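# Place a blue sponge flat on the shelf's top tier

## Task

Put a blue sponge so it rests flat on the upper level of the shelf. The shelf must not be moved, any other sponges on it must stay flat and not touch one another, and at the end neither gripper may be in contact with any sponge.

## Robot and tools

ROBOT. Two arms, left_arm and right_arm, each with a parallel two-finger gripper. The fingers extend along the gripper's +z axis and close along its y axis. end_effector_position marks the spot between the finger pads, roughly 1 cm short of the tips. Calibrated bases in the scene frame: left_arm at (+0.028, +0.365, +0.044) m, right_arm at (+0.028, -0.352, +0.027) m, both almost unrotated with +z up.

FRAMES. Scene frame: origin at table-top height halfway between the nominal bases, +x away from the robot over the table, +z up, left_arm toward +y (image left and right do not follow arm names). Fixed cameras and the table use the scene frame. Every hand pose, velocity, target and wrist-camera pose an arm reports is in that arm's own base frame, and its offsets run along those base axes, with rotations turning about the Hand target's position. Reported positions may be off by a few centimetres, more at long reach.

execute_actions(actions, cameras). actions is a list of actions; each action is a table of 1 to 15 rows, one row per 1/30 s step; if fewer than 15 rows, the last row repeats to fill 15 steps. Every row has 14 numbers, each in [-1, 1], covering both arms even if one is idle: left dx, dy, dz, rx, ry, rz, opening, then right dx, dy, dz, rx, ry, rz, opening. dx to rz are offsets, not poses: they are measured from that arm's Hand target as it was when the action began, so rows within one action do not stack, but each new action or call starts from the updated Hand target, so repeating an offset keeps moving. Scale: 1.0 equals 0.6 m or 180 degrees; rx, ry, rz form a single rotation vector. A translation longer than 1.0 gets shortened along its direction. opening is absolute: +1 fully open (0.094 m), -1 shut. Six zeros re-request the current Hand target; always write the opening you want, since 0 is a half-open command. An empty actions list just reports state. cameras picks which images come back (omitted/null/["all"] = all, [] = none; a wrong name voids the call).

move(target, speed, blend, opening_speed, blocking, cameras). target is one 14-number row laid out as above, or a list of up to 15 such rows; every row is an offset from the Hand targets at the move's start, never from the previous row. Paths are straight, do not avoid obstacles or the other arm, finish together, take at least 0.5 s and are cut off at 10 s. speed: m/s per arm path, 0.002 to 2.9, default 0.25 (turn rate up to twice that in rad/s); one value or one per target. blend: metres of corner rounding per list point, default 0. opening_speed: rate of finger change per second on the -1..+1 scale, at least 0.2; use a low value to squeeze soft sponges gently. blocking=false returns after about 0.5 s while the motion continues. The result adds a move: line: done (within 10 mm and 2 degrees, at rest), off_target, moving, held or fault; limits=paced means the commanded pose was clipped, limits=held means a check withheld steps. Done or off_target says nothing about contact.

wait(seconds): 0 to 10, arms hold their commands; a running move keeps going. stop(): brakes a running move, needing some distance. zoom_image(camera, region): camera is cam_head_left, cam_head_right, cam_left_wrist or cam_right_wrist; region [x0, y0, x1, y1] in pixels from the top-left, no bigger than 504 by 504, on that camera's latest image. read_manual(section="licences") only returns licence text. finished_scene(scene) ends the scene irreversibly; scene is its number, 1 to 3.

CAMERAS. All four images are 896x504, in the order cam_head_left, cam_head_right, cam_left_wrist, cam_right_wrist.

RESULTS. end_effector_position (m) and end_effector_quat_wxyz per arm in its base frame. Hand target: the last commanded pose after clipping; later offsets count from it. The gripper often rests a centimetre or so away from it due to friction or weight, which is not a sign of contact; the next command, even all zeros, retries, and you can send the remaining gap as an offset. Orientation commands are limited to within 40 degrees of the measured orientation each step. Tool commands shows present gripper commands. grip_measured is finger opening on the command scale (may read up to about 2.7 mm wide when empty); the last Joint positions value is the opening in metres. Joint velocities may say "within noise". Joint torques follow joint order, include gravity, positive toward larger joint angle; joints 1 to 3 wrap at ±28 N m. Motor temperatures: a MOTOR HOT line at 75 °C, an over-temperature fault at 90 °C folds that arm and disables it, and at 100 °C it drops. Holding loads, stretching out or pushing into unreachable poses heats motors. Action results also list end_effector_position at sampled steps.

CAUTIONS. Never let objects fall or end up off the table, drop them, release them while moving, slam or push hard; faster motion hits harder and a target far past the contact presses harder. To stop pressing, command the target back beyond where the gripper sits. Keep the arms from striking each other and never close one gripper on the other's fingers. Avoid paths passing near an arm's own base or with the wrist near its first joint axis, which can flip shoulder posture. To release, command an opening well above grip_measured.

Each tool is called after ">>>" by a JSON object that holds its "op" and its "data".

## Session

>>> {"op": "execute_actions", "data": {"actions": []}}

Scene clock: 0.00 s.
left_arm: end_effector_position=(+0.4062, +0.0450, +0.1053) grip_measured=+1.000 end_effector_quat_wxyz=(+0.570, -0.097, +0.805, +0.133) | right_arm: end_effector_position=(+0.4027, -0.0245, +0.1138) grip_measured=+1.000 end_effector_quat_wxyz=(+0.606, +0.063, +0.791, -0.059)
Joint positions: left_arm=[-0.056 1.587 0.449 0.792 -0.383 -0.025 0.094] | right_arm=[0.02 1.559 0.378 0.914 0.19 0.035 0.094]
Joint velocities: within noise
Joint torques (N m): no reading
Motor temperatures (°C): left_arm=[26 27 28 25 24 27 28] | right_arm=[27 29 26 27 27 28 28]
Heat: left arm: 28 °C; right arm: 29 °C.
Hand target: left_arm +0.4116, +0.0458, +0.1221; +0.590, -0.105, +0.790, +0.131 | right_arm +0.4073, -0.0259, +0.1300; +0.624, +0.070, +0.776, -0.058
Tool commands: left_gripper/opening=+1.0 right_gripper/opening=+1.0

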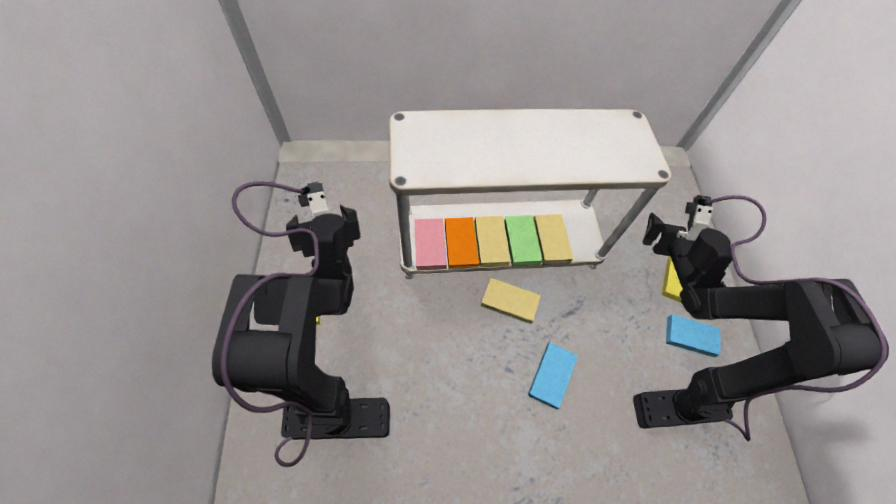

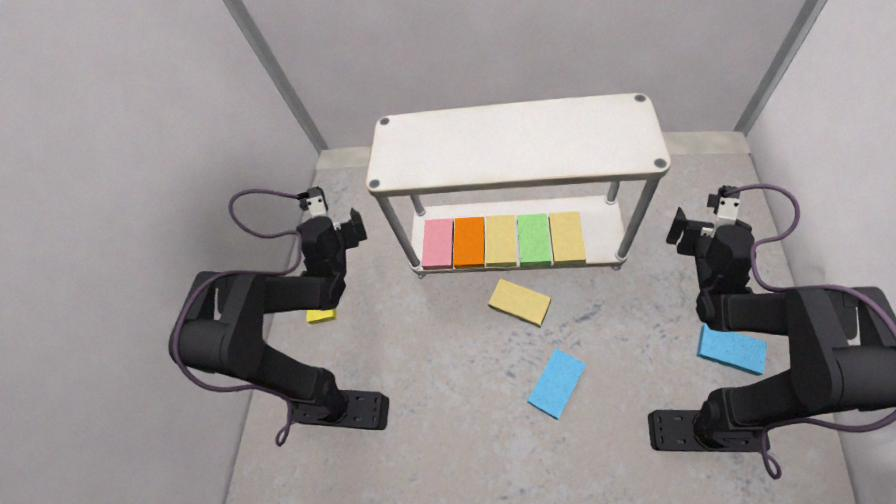

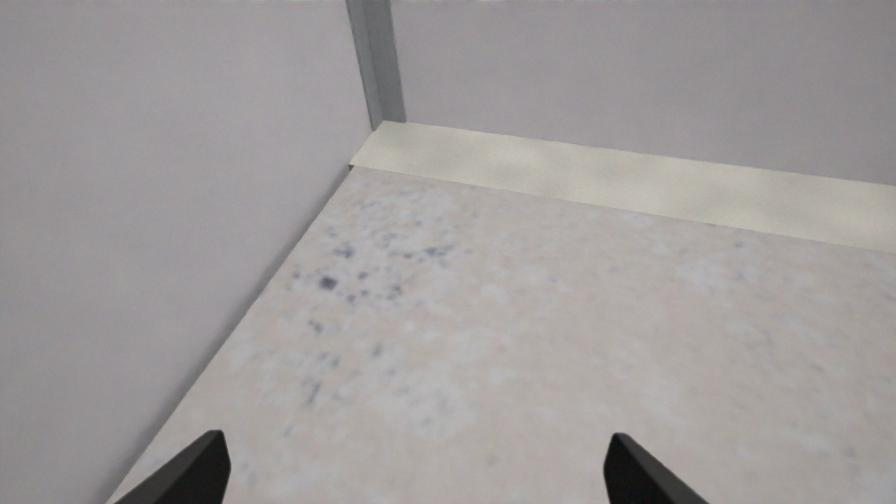

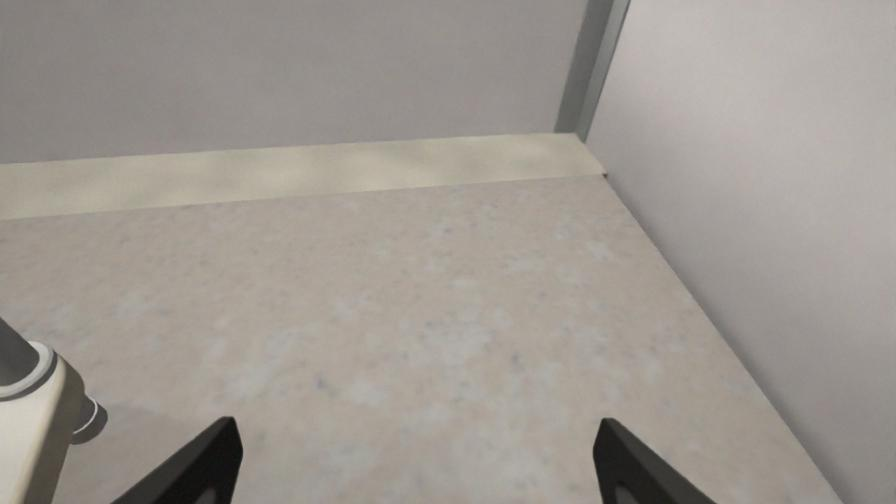

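>>> {"op": "zoom_image", "data": {"camera": "cam_head_left", "region": [500, 320, 620, 420]}}

>>> {"op": "zoom_image", "data": {"camera": "cam_head_right", "region": [500, 330, 620, 430]}}

>>> {"op": "zoom_image", "data": {"camera": "cam_head_left", "region": [370, 90, 690, 290]}}

Scaled by 4.200 (camera's finer frame: 1280x720).

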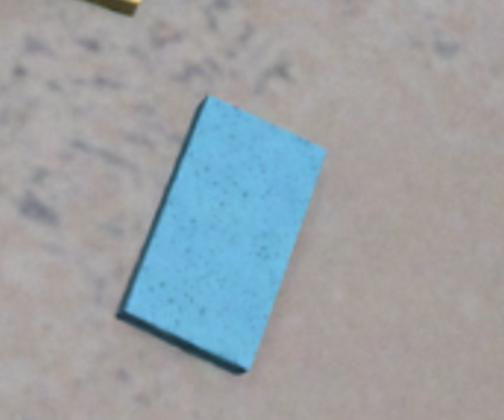

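Scaled by 4.200 (camera's finer frame: 1280x720).

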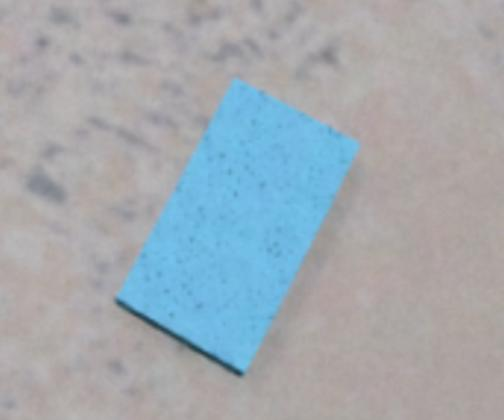

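Scaled by 1.575 (camera's finer frame: 1280x720).

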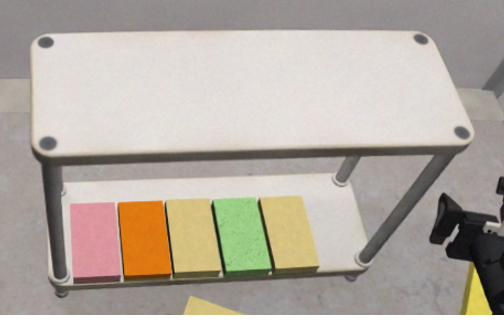

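>>> {"op": "move", "data": {"target": [[-0.3527, -0.2763, 0.0132, -0.0215, 0.3065, -0.1862, 1.0, 0, 0, 0, 0, 0, 0, 1.0], [-0.5730, -0.8085, -0.0935, -0.0116, 0.1577, -0.2578, 1.0, 0, 0, 0, 0, 0, 0, 1.0]], "speed": [0.5, 0.35], "blend": [0.05, 0], "cameras": ["cam_head_left", "cam_head_right", "cam_left_wrist"]}}

Scene clock: 14.70 s.
left_arm: end_effector_position=(+0.0602, -0.4193, +0.0471) grip_measured=+1.000 end_effector_quat_wxyz=(+0.360, +0.264, +0.892, -0.074) | right_arm: end_effector_position=(+0.4027, -0.0245, +0.1138) grip_measured=+1.000 end_effector_quat_wxyz=(+0.606, +0.063, +0.791, -0.059)
Joint positions: left_arm=[-1.703 1.961 1.231 -0.522 -0.694 -1.012 0.094] | right_arm=[0.02 1.559 0.378 0.914 0.19 0.035 0.094]
Joint torques (N m): left_arm=[0.32 -6.6 8.31 0.97 -0.78 -0.1] | right_arm=[-0.1 -5.91 5.16 2.2 -0.01 0]
Heat: left arm: 29 °C; right arm: 31 °C.
Hand target: left_arm +0.0678, -0.4393, +0.0660; +0.385, +0.235, +0.887, -0.103 | right_arm +0.4073, -0.0259, +0.1300; +0.624, +0.070, +0.776, -0.058
Off the commanded pose: left_arm 0.029 m, 5 deg | right_arm 0.017 m, 3 deg.
move: off_target (left_arm, right_arm)

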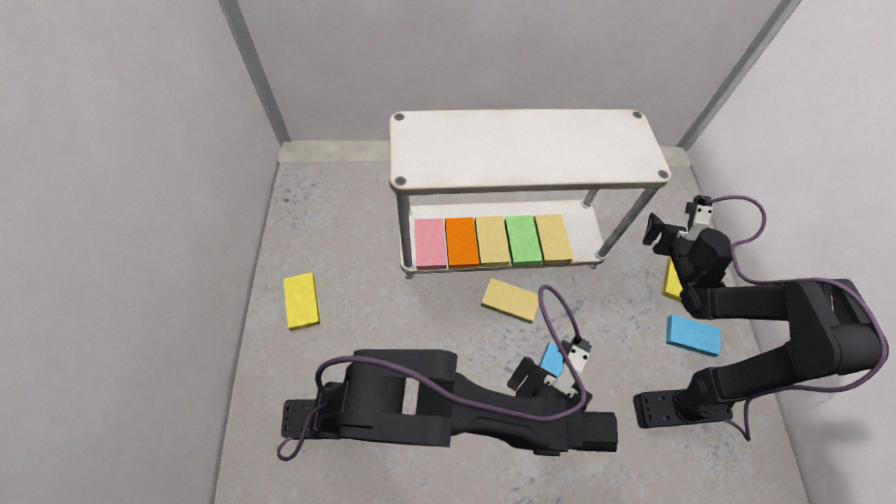

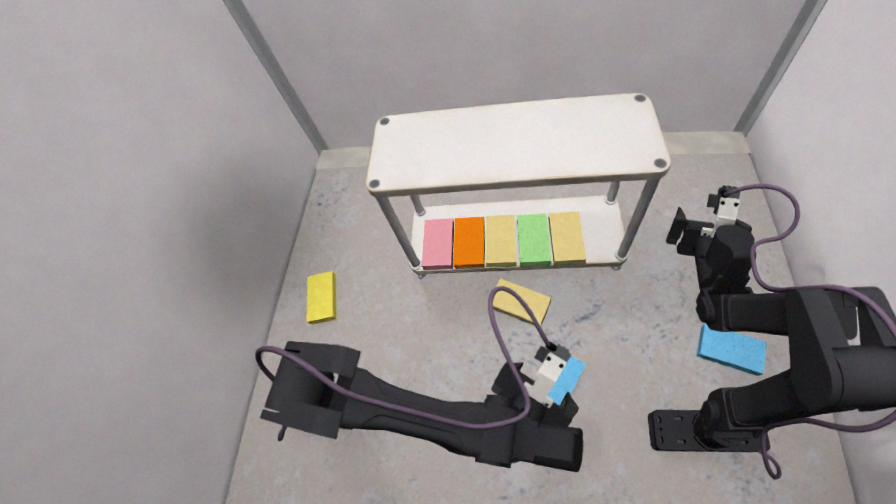

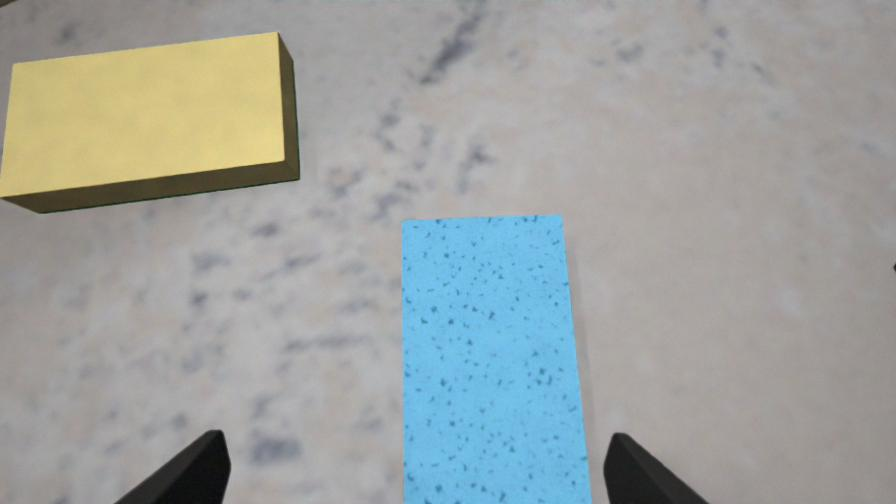

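>>> {"op": "move", "data": {"target": [-0.0042, -0.0338, -0.0717, -0.0238, -0.0041, 0.0143, 1.0, 0, 0, 0, 0, 0, 0, 1.0], "speed": 0.15, "cameras": ["cam_left_wrist"]}}

Scene clock: 19.63 s.
left_arm: end_effector_position=(+0.0632, -0.4386, +0.0048) grip_measured=+1.000 end_effector_quat_wxyz=(+0.378, +0.226, +0.893, -0.093) | right_arm: end_effector_position=(+0.4027, -0.0245, +0.1138) grip_measured=+1.000 end_effector_quat_wxyz=(+0.606, +0.063, +0.791, -0.059)
Joint positions: left_arm=[-1.703 2.109 1.231 -0.347 -0.736 -1.073 0.094] | right_arm=[0.02 1.559 0.378 0.914 0.19 0.035 0.094]
Joint torques (N m): left_arm=[-0.39 -7.34 7.69 1.04 -0.81 -0.09] | right_arm=[-0.09 -5.91 5.16 2.2 -0.01 0]
Motor temperatures (°C): left_arm=[26 28 30 27 25 27 28] | right_arm=[27 30 27 32 27 28 28]
Heat: left arm: 30 °C; right arm: 32 °C.
Hand target: left_arm +0.0653, -0.4596, +0.0230; +0.401, +0.201, +0.885, -0.125 | right_arm +0.4073, -0.0259, +0.1300; +0.624, +0.070, +0.776, -0.058
Off the commanded pose: left_arm 0.028 m, 5 deg | right_arm 0.017 m, 3 deg.
move: off_target (left_arm, right_arm)

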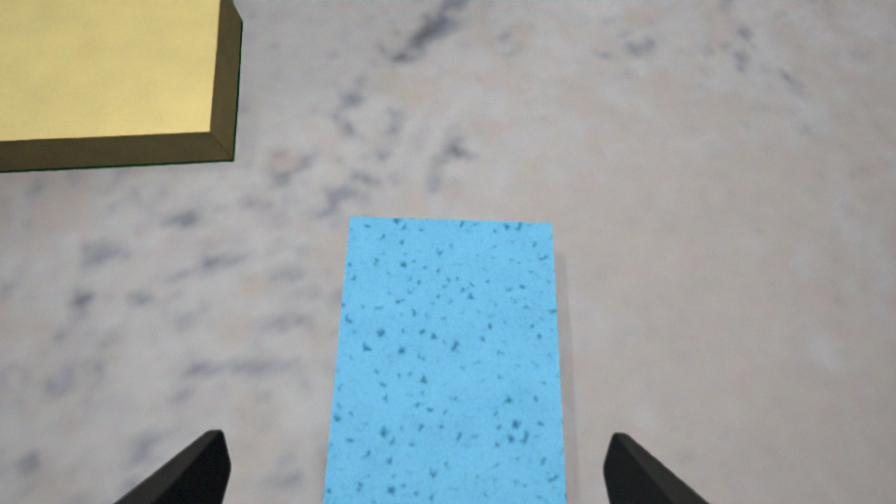

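>>> {"op": "move", "data": {"target": [-0.0220, -0.0072, -0.0533, 0, 0, 0, 1.0, 0, 0, 0, 0, 0, 0, 1.0], "speed": 0.08, "cameras": ["cam_left_wrist"]}}

Scene clock: 24.73 s.
left_arm: end_effector_position=(+0.0509, -0.4434, -0.0250) grip_measured=+1.000 end_effector_quat_wxyz=(+0.379, +0.225, +0.893, -0.095) | right_arm: end_effector_position=(+0.4027, -0.0245, +0.1138) grip_measured=+1.000 end_effector_quat_wxyz=(+0.606, +0.063, +0.791, -0.059)
Joint positions: left_arm=[-1.734 2.202 1.243 -0.289 -0.748 -1.113 0.094] | right_arm=[0.02 1.559 0.378 0.914 0.19 0.035 0.094]
Joint torques (N m): left_arm=[-0.42 -7.49 7.23 1 -0.81 -0.09] | right_arm=[-0.1 -5.91 5.16 2.19 -0.01 0]
Heat: left arm: 30 °C; right arm: 32 °C.
Hand target: left_arm +0.0521, -0.4639, -0.0090; +0.401, +0.201, +0.885, -0.125 | right_arm +0.4073, -0.0259, +0.1300; +0.624, +0.070, +0.776, -0.058
Off the commanded pose: left_arm 0.026 m, 5 deg | right_arm 0.017 m, 3 deg.
move: off_target (left_arm, right_arm)

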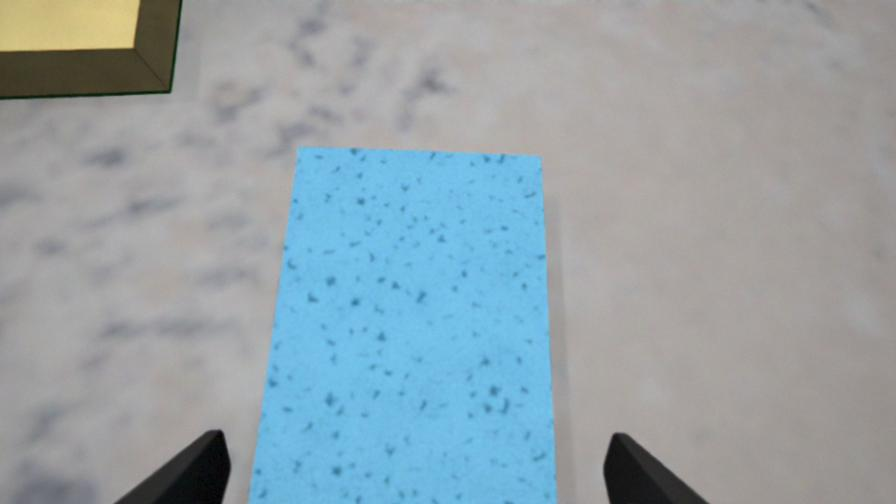

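>>> {"op": "move", "data": {"target": [[0, 0, 0, 0, 0, 0, 0.25, 0, 0, 0, 0, 0, 0, 1.0], [0, 0, 0.1, 0, 0, 0, 0.25, 0, 0, 0, 0, 0, 0, 1.0], [0.2215, 0.2482, 0.64, 0.0215, -0.0002, -0.0076, 0.25, 0, 0, 0, 0, 0, 0, 1.0], [0.5565, 0.4315, 0.6483, 0.0215, -0.0002, -0.0076, 0.25, 0, 0, 0, 0, 0, 0, 1.0]], "speed": [0.1, 0.12, 0.33, 0.23], "blend": [0, 0.02, 0.05, 0], "opening_speed": 0.5, "cameras": ["cam_head_left", "cam_head_right", "cam_left_wrist"]}}

Scene clock: 34.43 s.
left_arm: end_effector_position=(+0.3857, -0.1993, +0.3613) grip_measured=+0.343 end_effector_quat_wxyz=(+0.371, +0.218, +0.898, -0.089) | right_arm: end_effector_position=(+0.4027, -0.0245, +0.1138) grip_measured=+1.000 end_effector_quat_wxyz=(+0.606, +0.063, +0.791, -0.059)
Joint positions: left_arm=[-0.481 1.733 2.171 -1.226 -0.004 -0.002 0.063] | right_arm=[0.02 1.559 0.378 0.914 0.19 0.035 0.094]
Joint torques (N m): left_arm=[-0.06 -4.82 8.28 1.39 0.1 0.06] | right_arm=[-0.09 -5.91 5.15 2.2 -0.01 0]
Heat: left arm: 31 °C; right arm: 33 °C.
Hand target: left_arm +0.3860, -0.2050, +0.3800; +0.393, +0.225, +0.886, -0.100 | right_arm +0.4073, -0.0259, +0.1300; +0.624, +0.070, +0.776, -0.058
Off the commanded pose: left_arm 0.020 m, 3 deg | right_arm 0.017 m, 3 deg.
move: off_target (left_arm, right_arm)

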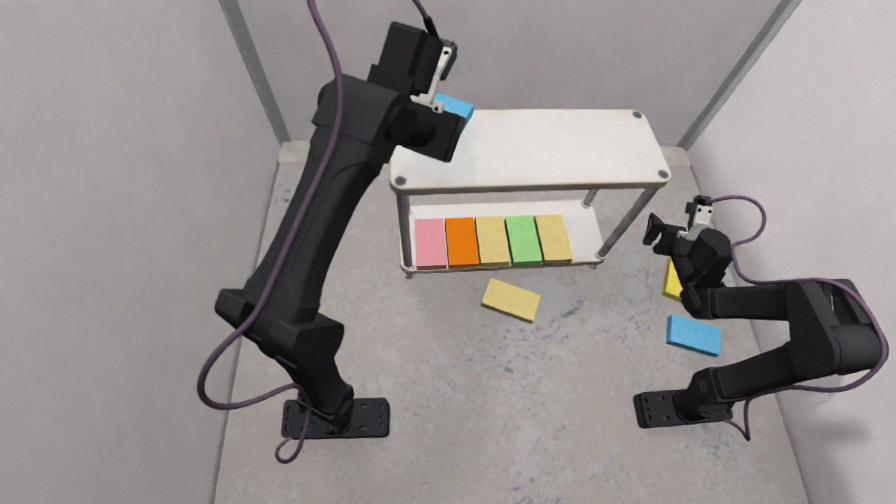

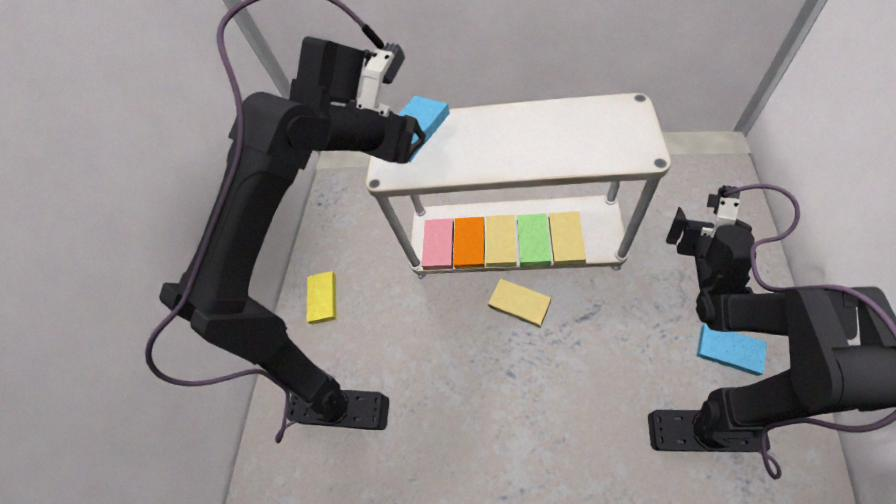

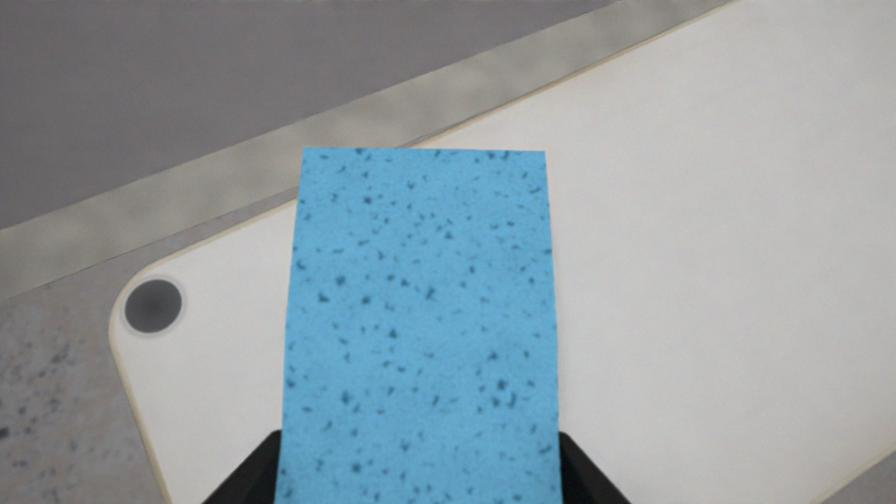

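>>> {"op": "move", "data": {"target": [0, 0, -0.0233, -0.0098, -0.0181, 0, 0.25, 0, 0, 0, 0, 0, 0, 1.0], "speed": 0.06, "cameras": ["cam_left_wrist"]}}

Scene clock: 37.60 s.
left_arm: end_effector_position=(+0.3879, -0.2001, +0.3426) grip_measured=+0.343 end_effector_quat_wxyz=(+0.382, +0.221, +0.893, -0.090) | right_arm: end_effector_position=(+0.4027, -0.0245, +0.1138) grip_measured=+1.000 end_effector_quat_wxyz=(+0.606, +0.063, +0.791, -0.059)
Joint positions: left_arm=[-0.481 1.656 1.97 -1.078 -0.006 0.007 0.063] | right_arm=[0.02 1.559 0.378 0.914 0.19 0.035 0.094]
Joint torques (N m): left_arm=[-0.09 -7.91 3.81 1.97 0.08 0.05] | right_arm=[-0.1 -5.91 5.15 2.19 -0.01 0]
Heat: left arm: 31 °C; right arm: 34 °C.
Hand target: left_arm +0.3860, -0.2050, +0.3660; +0.422, +0.222, +0.873, -0.107 | right_arm +0.4073, -0.0259, +0.1300; +0.624, +0.070, +0.776, -0.058
Off the commanded pose: left_arm 0.024 m, 5 deg | right_arm 0.017 m, 3 deg.
move: off_target (left_arm, right_arm)

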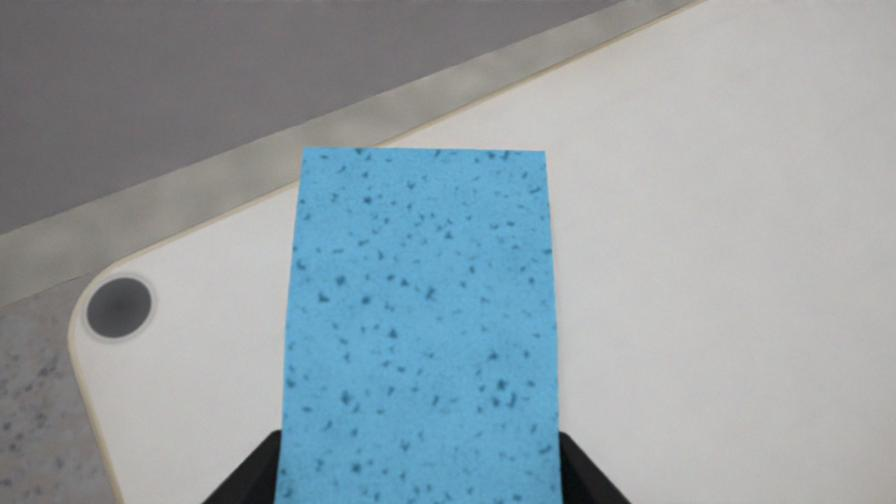

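>>> {"op": "move", "data": {"target": [[0, 0, -0.0125, 0, 0, 0, 0.25, 0, 0, 0, 0, 0, 0, 1.0], [0, 0, -0.0242, 0, 0, 0, 0.25, 0, 0, 0, 0, 0, 0, 1.0]], "speed": [0.05, 0.02], "cameras": ["cam_left_wrist", "cam_head_right"]}}

Scene clock: 39.13 s.
left_arm: end_effector_position=(+0.3884, -0.2003, +0.3329) grip_measured=+0.343 end_effector_quat_wxyz=(+0.390, +0.220, +0.889, -0.091) | right_arm: end_effector_position=(+0.4027, -0.0245, +0.1138) grip_measured=+1.000 end_effector_quat_wxyz=(+0.606, +0.063, +0.791, -0.059)
Joint positions: left_arm=[-0.481 1.618 1.871 -0.999 -0.006 0.007 0.063] | right_arm=[0.02 1.559 0.378 0.914 0.19 0.035 0.094]
Joint torques (N m): left_arm=[-0.03 -7.46 3.75 1.89 0.09 0.03] | right_arm=[-0.09 -5.91 5.16 2.2 -0.01 0]
Heat: left arm: 31 °C; right arm: 34 °C.
Hand target: left_arm +0.3860, -0.2050, +0.3515; +0.422, +0.222, +0.873, -0.107 | right_arm +0.4073, -0.0259, +0.1300; +0.624, +0.070, +0.776, -0.058
Off the commanded pose: left_arm 0.019 m, 5 deg | right_arm 0.017 m, 3 deg.
move: off_target (left_arm, right_arm)
Images, in order (width x height): cam_head_right 896x504, cam_left_wrist 896x504.

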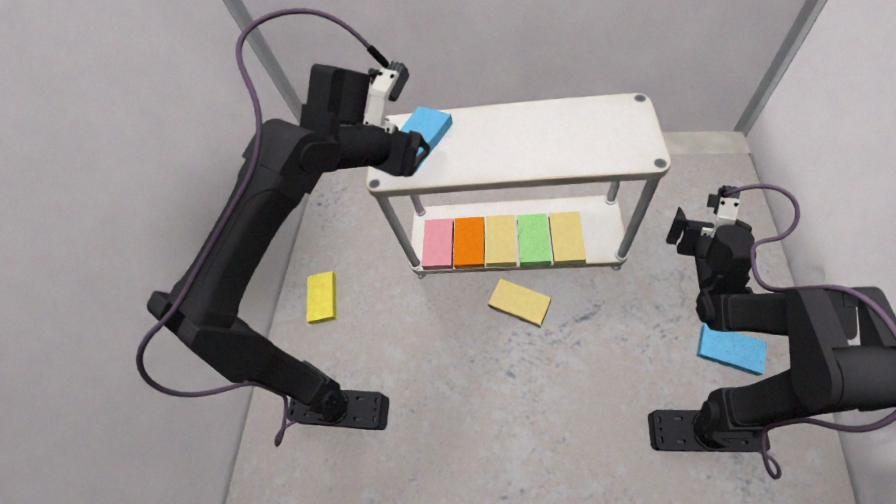

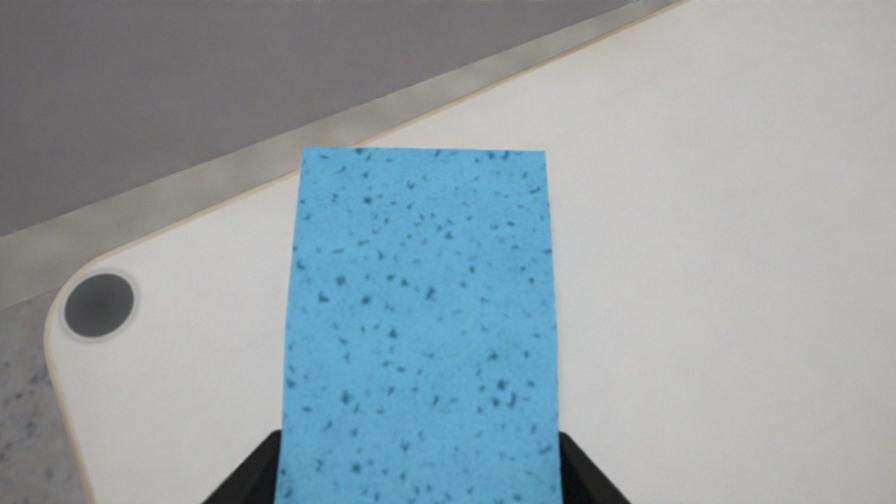

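>>> {"op": "move", "data": {"target": [[0, 0, 0.009, 0, 0, 0, 1.0, 0, 0, 0, 0, 0, 0, 1.0], [-0.0963, 0.0495, 0.1035, 0, 0, 0, 1.0, 0, 0, 0, 0, 0, 0, 1.0]], "speed": [0.03, 0.13], "opening_speed": 0.6, "cameras": ["cam_head_left", "cam_head_right", "cam_left_wrist"]}}

Scene clock: 43.93 s.
left_arm: end_effector_position=(+0.3415, -0.1759, +0.3960) grip_measured=+0.997 end_effector_quat_wxyz=(+0.410, +0.218, +0.880, -0.096) | right_arm: end_effector_position=(+0.4027, -0.0245, +0.1138) grip_measured=+1.000 end_effector_quat_wxyz=(+0.606, +0.063, +0.791, -0.059)
Joint positions: left_arm=[-0.481 1.538 2.058 -1.22 -0.006 0.007 0.094] | right_arm=[0.02 1.559 0.378 0.914 0.19 0.035 0.094]
Joint torques (N m): left_arm=[-0.32 -4.83 7.62 1.13 0.08 0.02] | right_arm=[-0.09 -5.91 5.16 2.19 -0.01 0]
Heat: left arm: 31 °C; right arm: 34 °C.
Hand target: left_arm +0.3282, -0.1753, +0.4136; +0.422, +0.222, +0.873, -0.107 | right_arm +0.4073, -0.0259, +0.1300; +0.624, +0.070, +0.776, -0.058
Off the commanded pose: left_arm 0.022 m, 2 deg | right_arm 0.017 m, 3 deg.
move: off_target (left_arm, right_arm)

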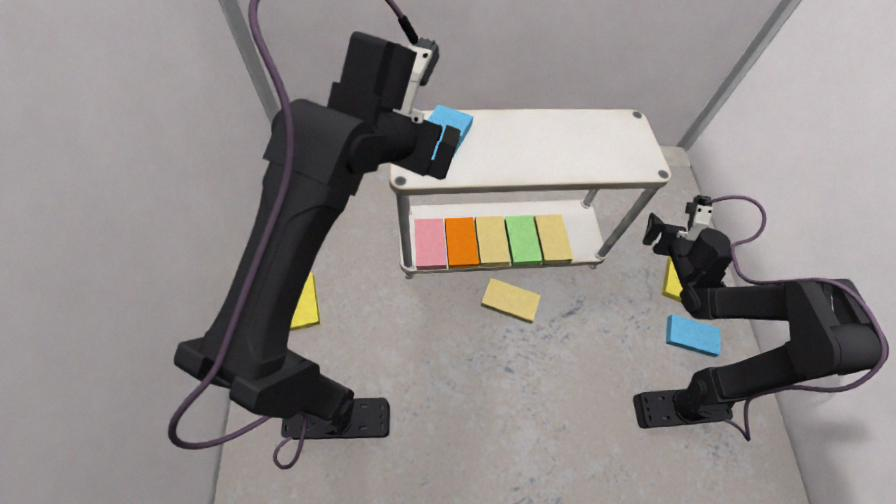

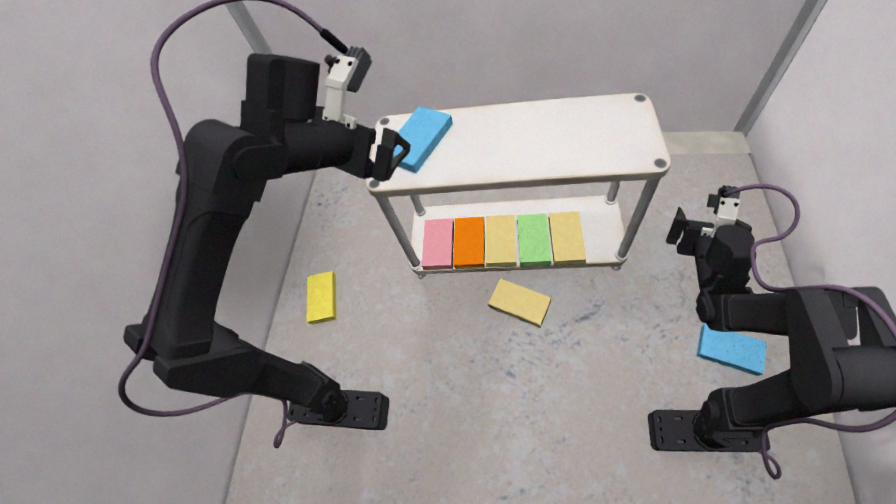

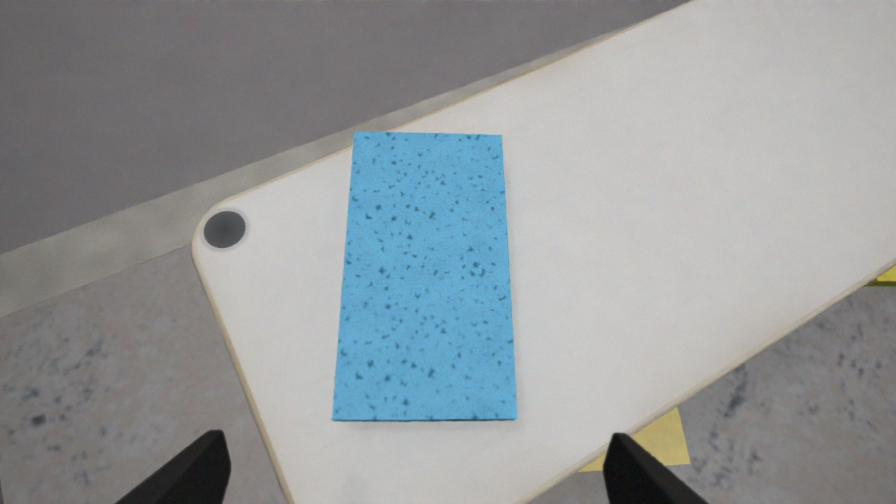

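>>> {"op": "zoom_image", "data": {"camera": "cam_head_right", "region": [350, 80, 500, 210]}}

Scaled by 3.360 (camera's finer frame: 1280x720).

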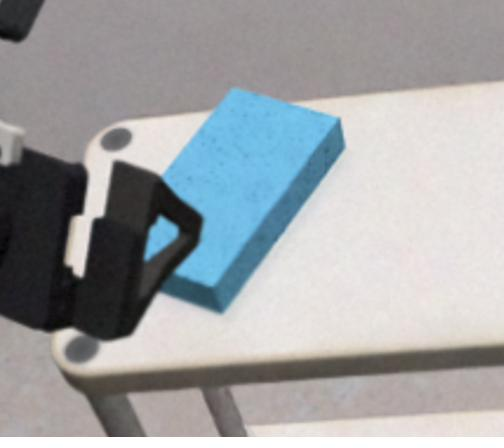

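>>> {"op": "finished_scene", "data": {"scene": 3}}

The scene is finished: the task was done.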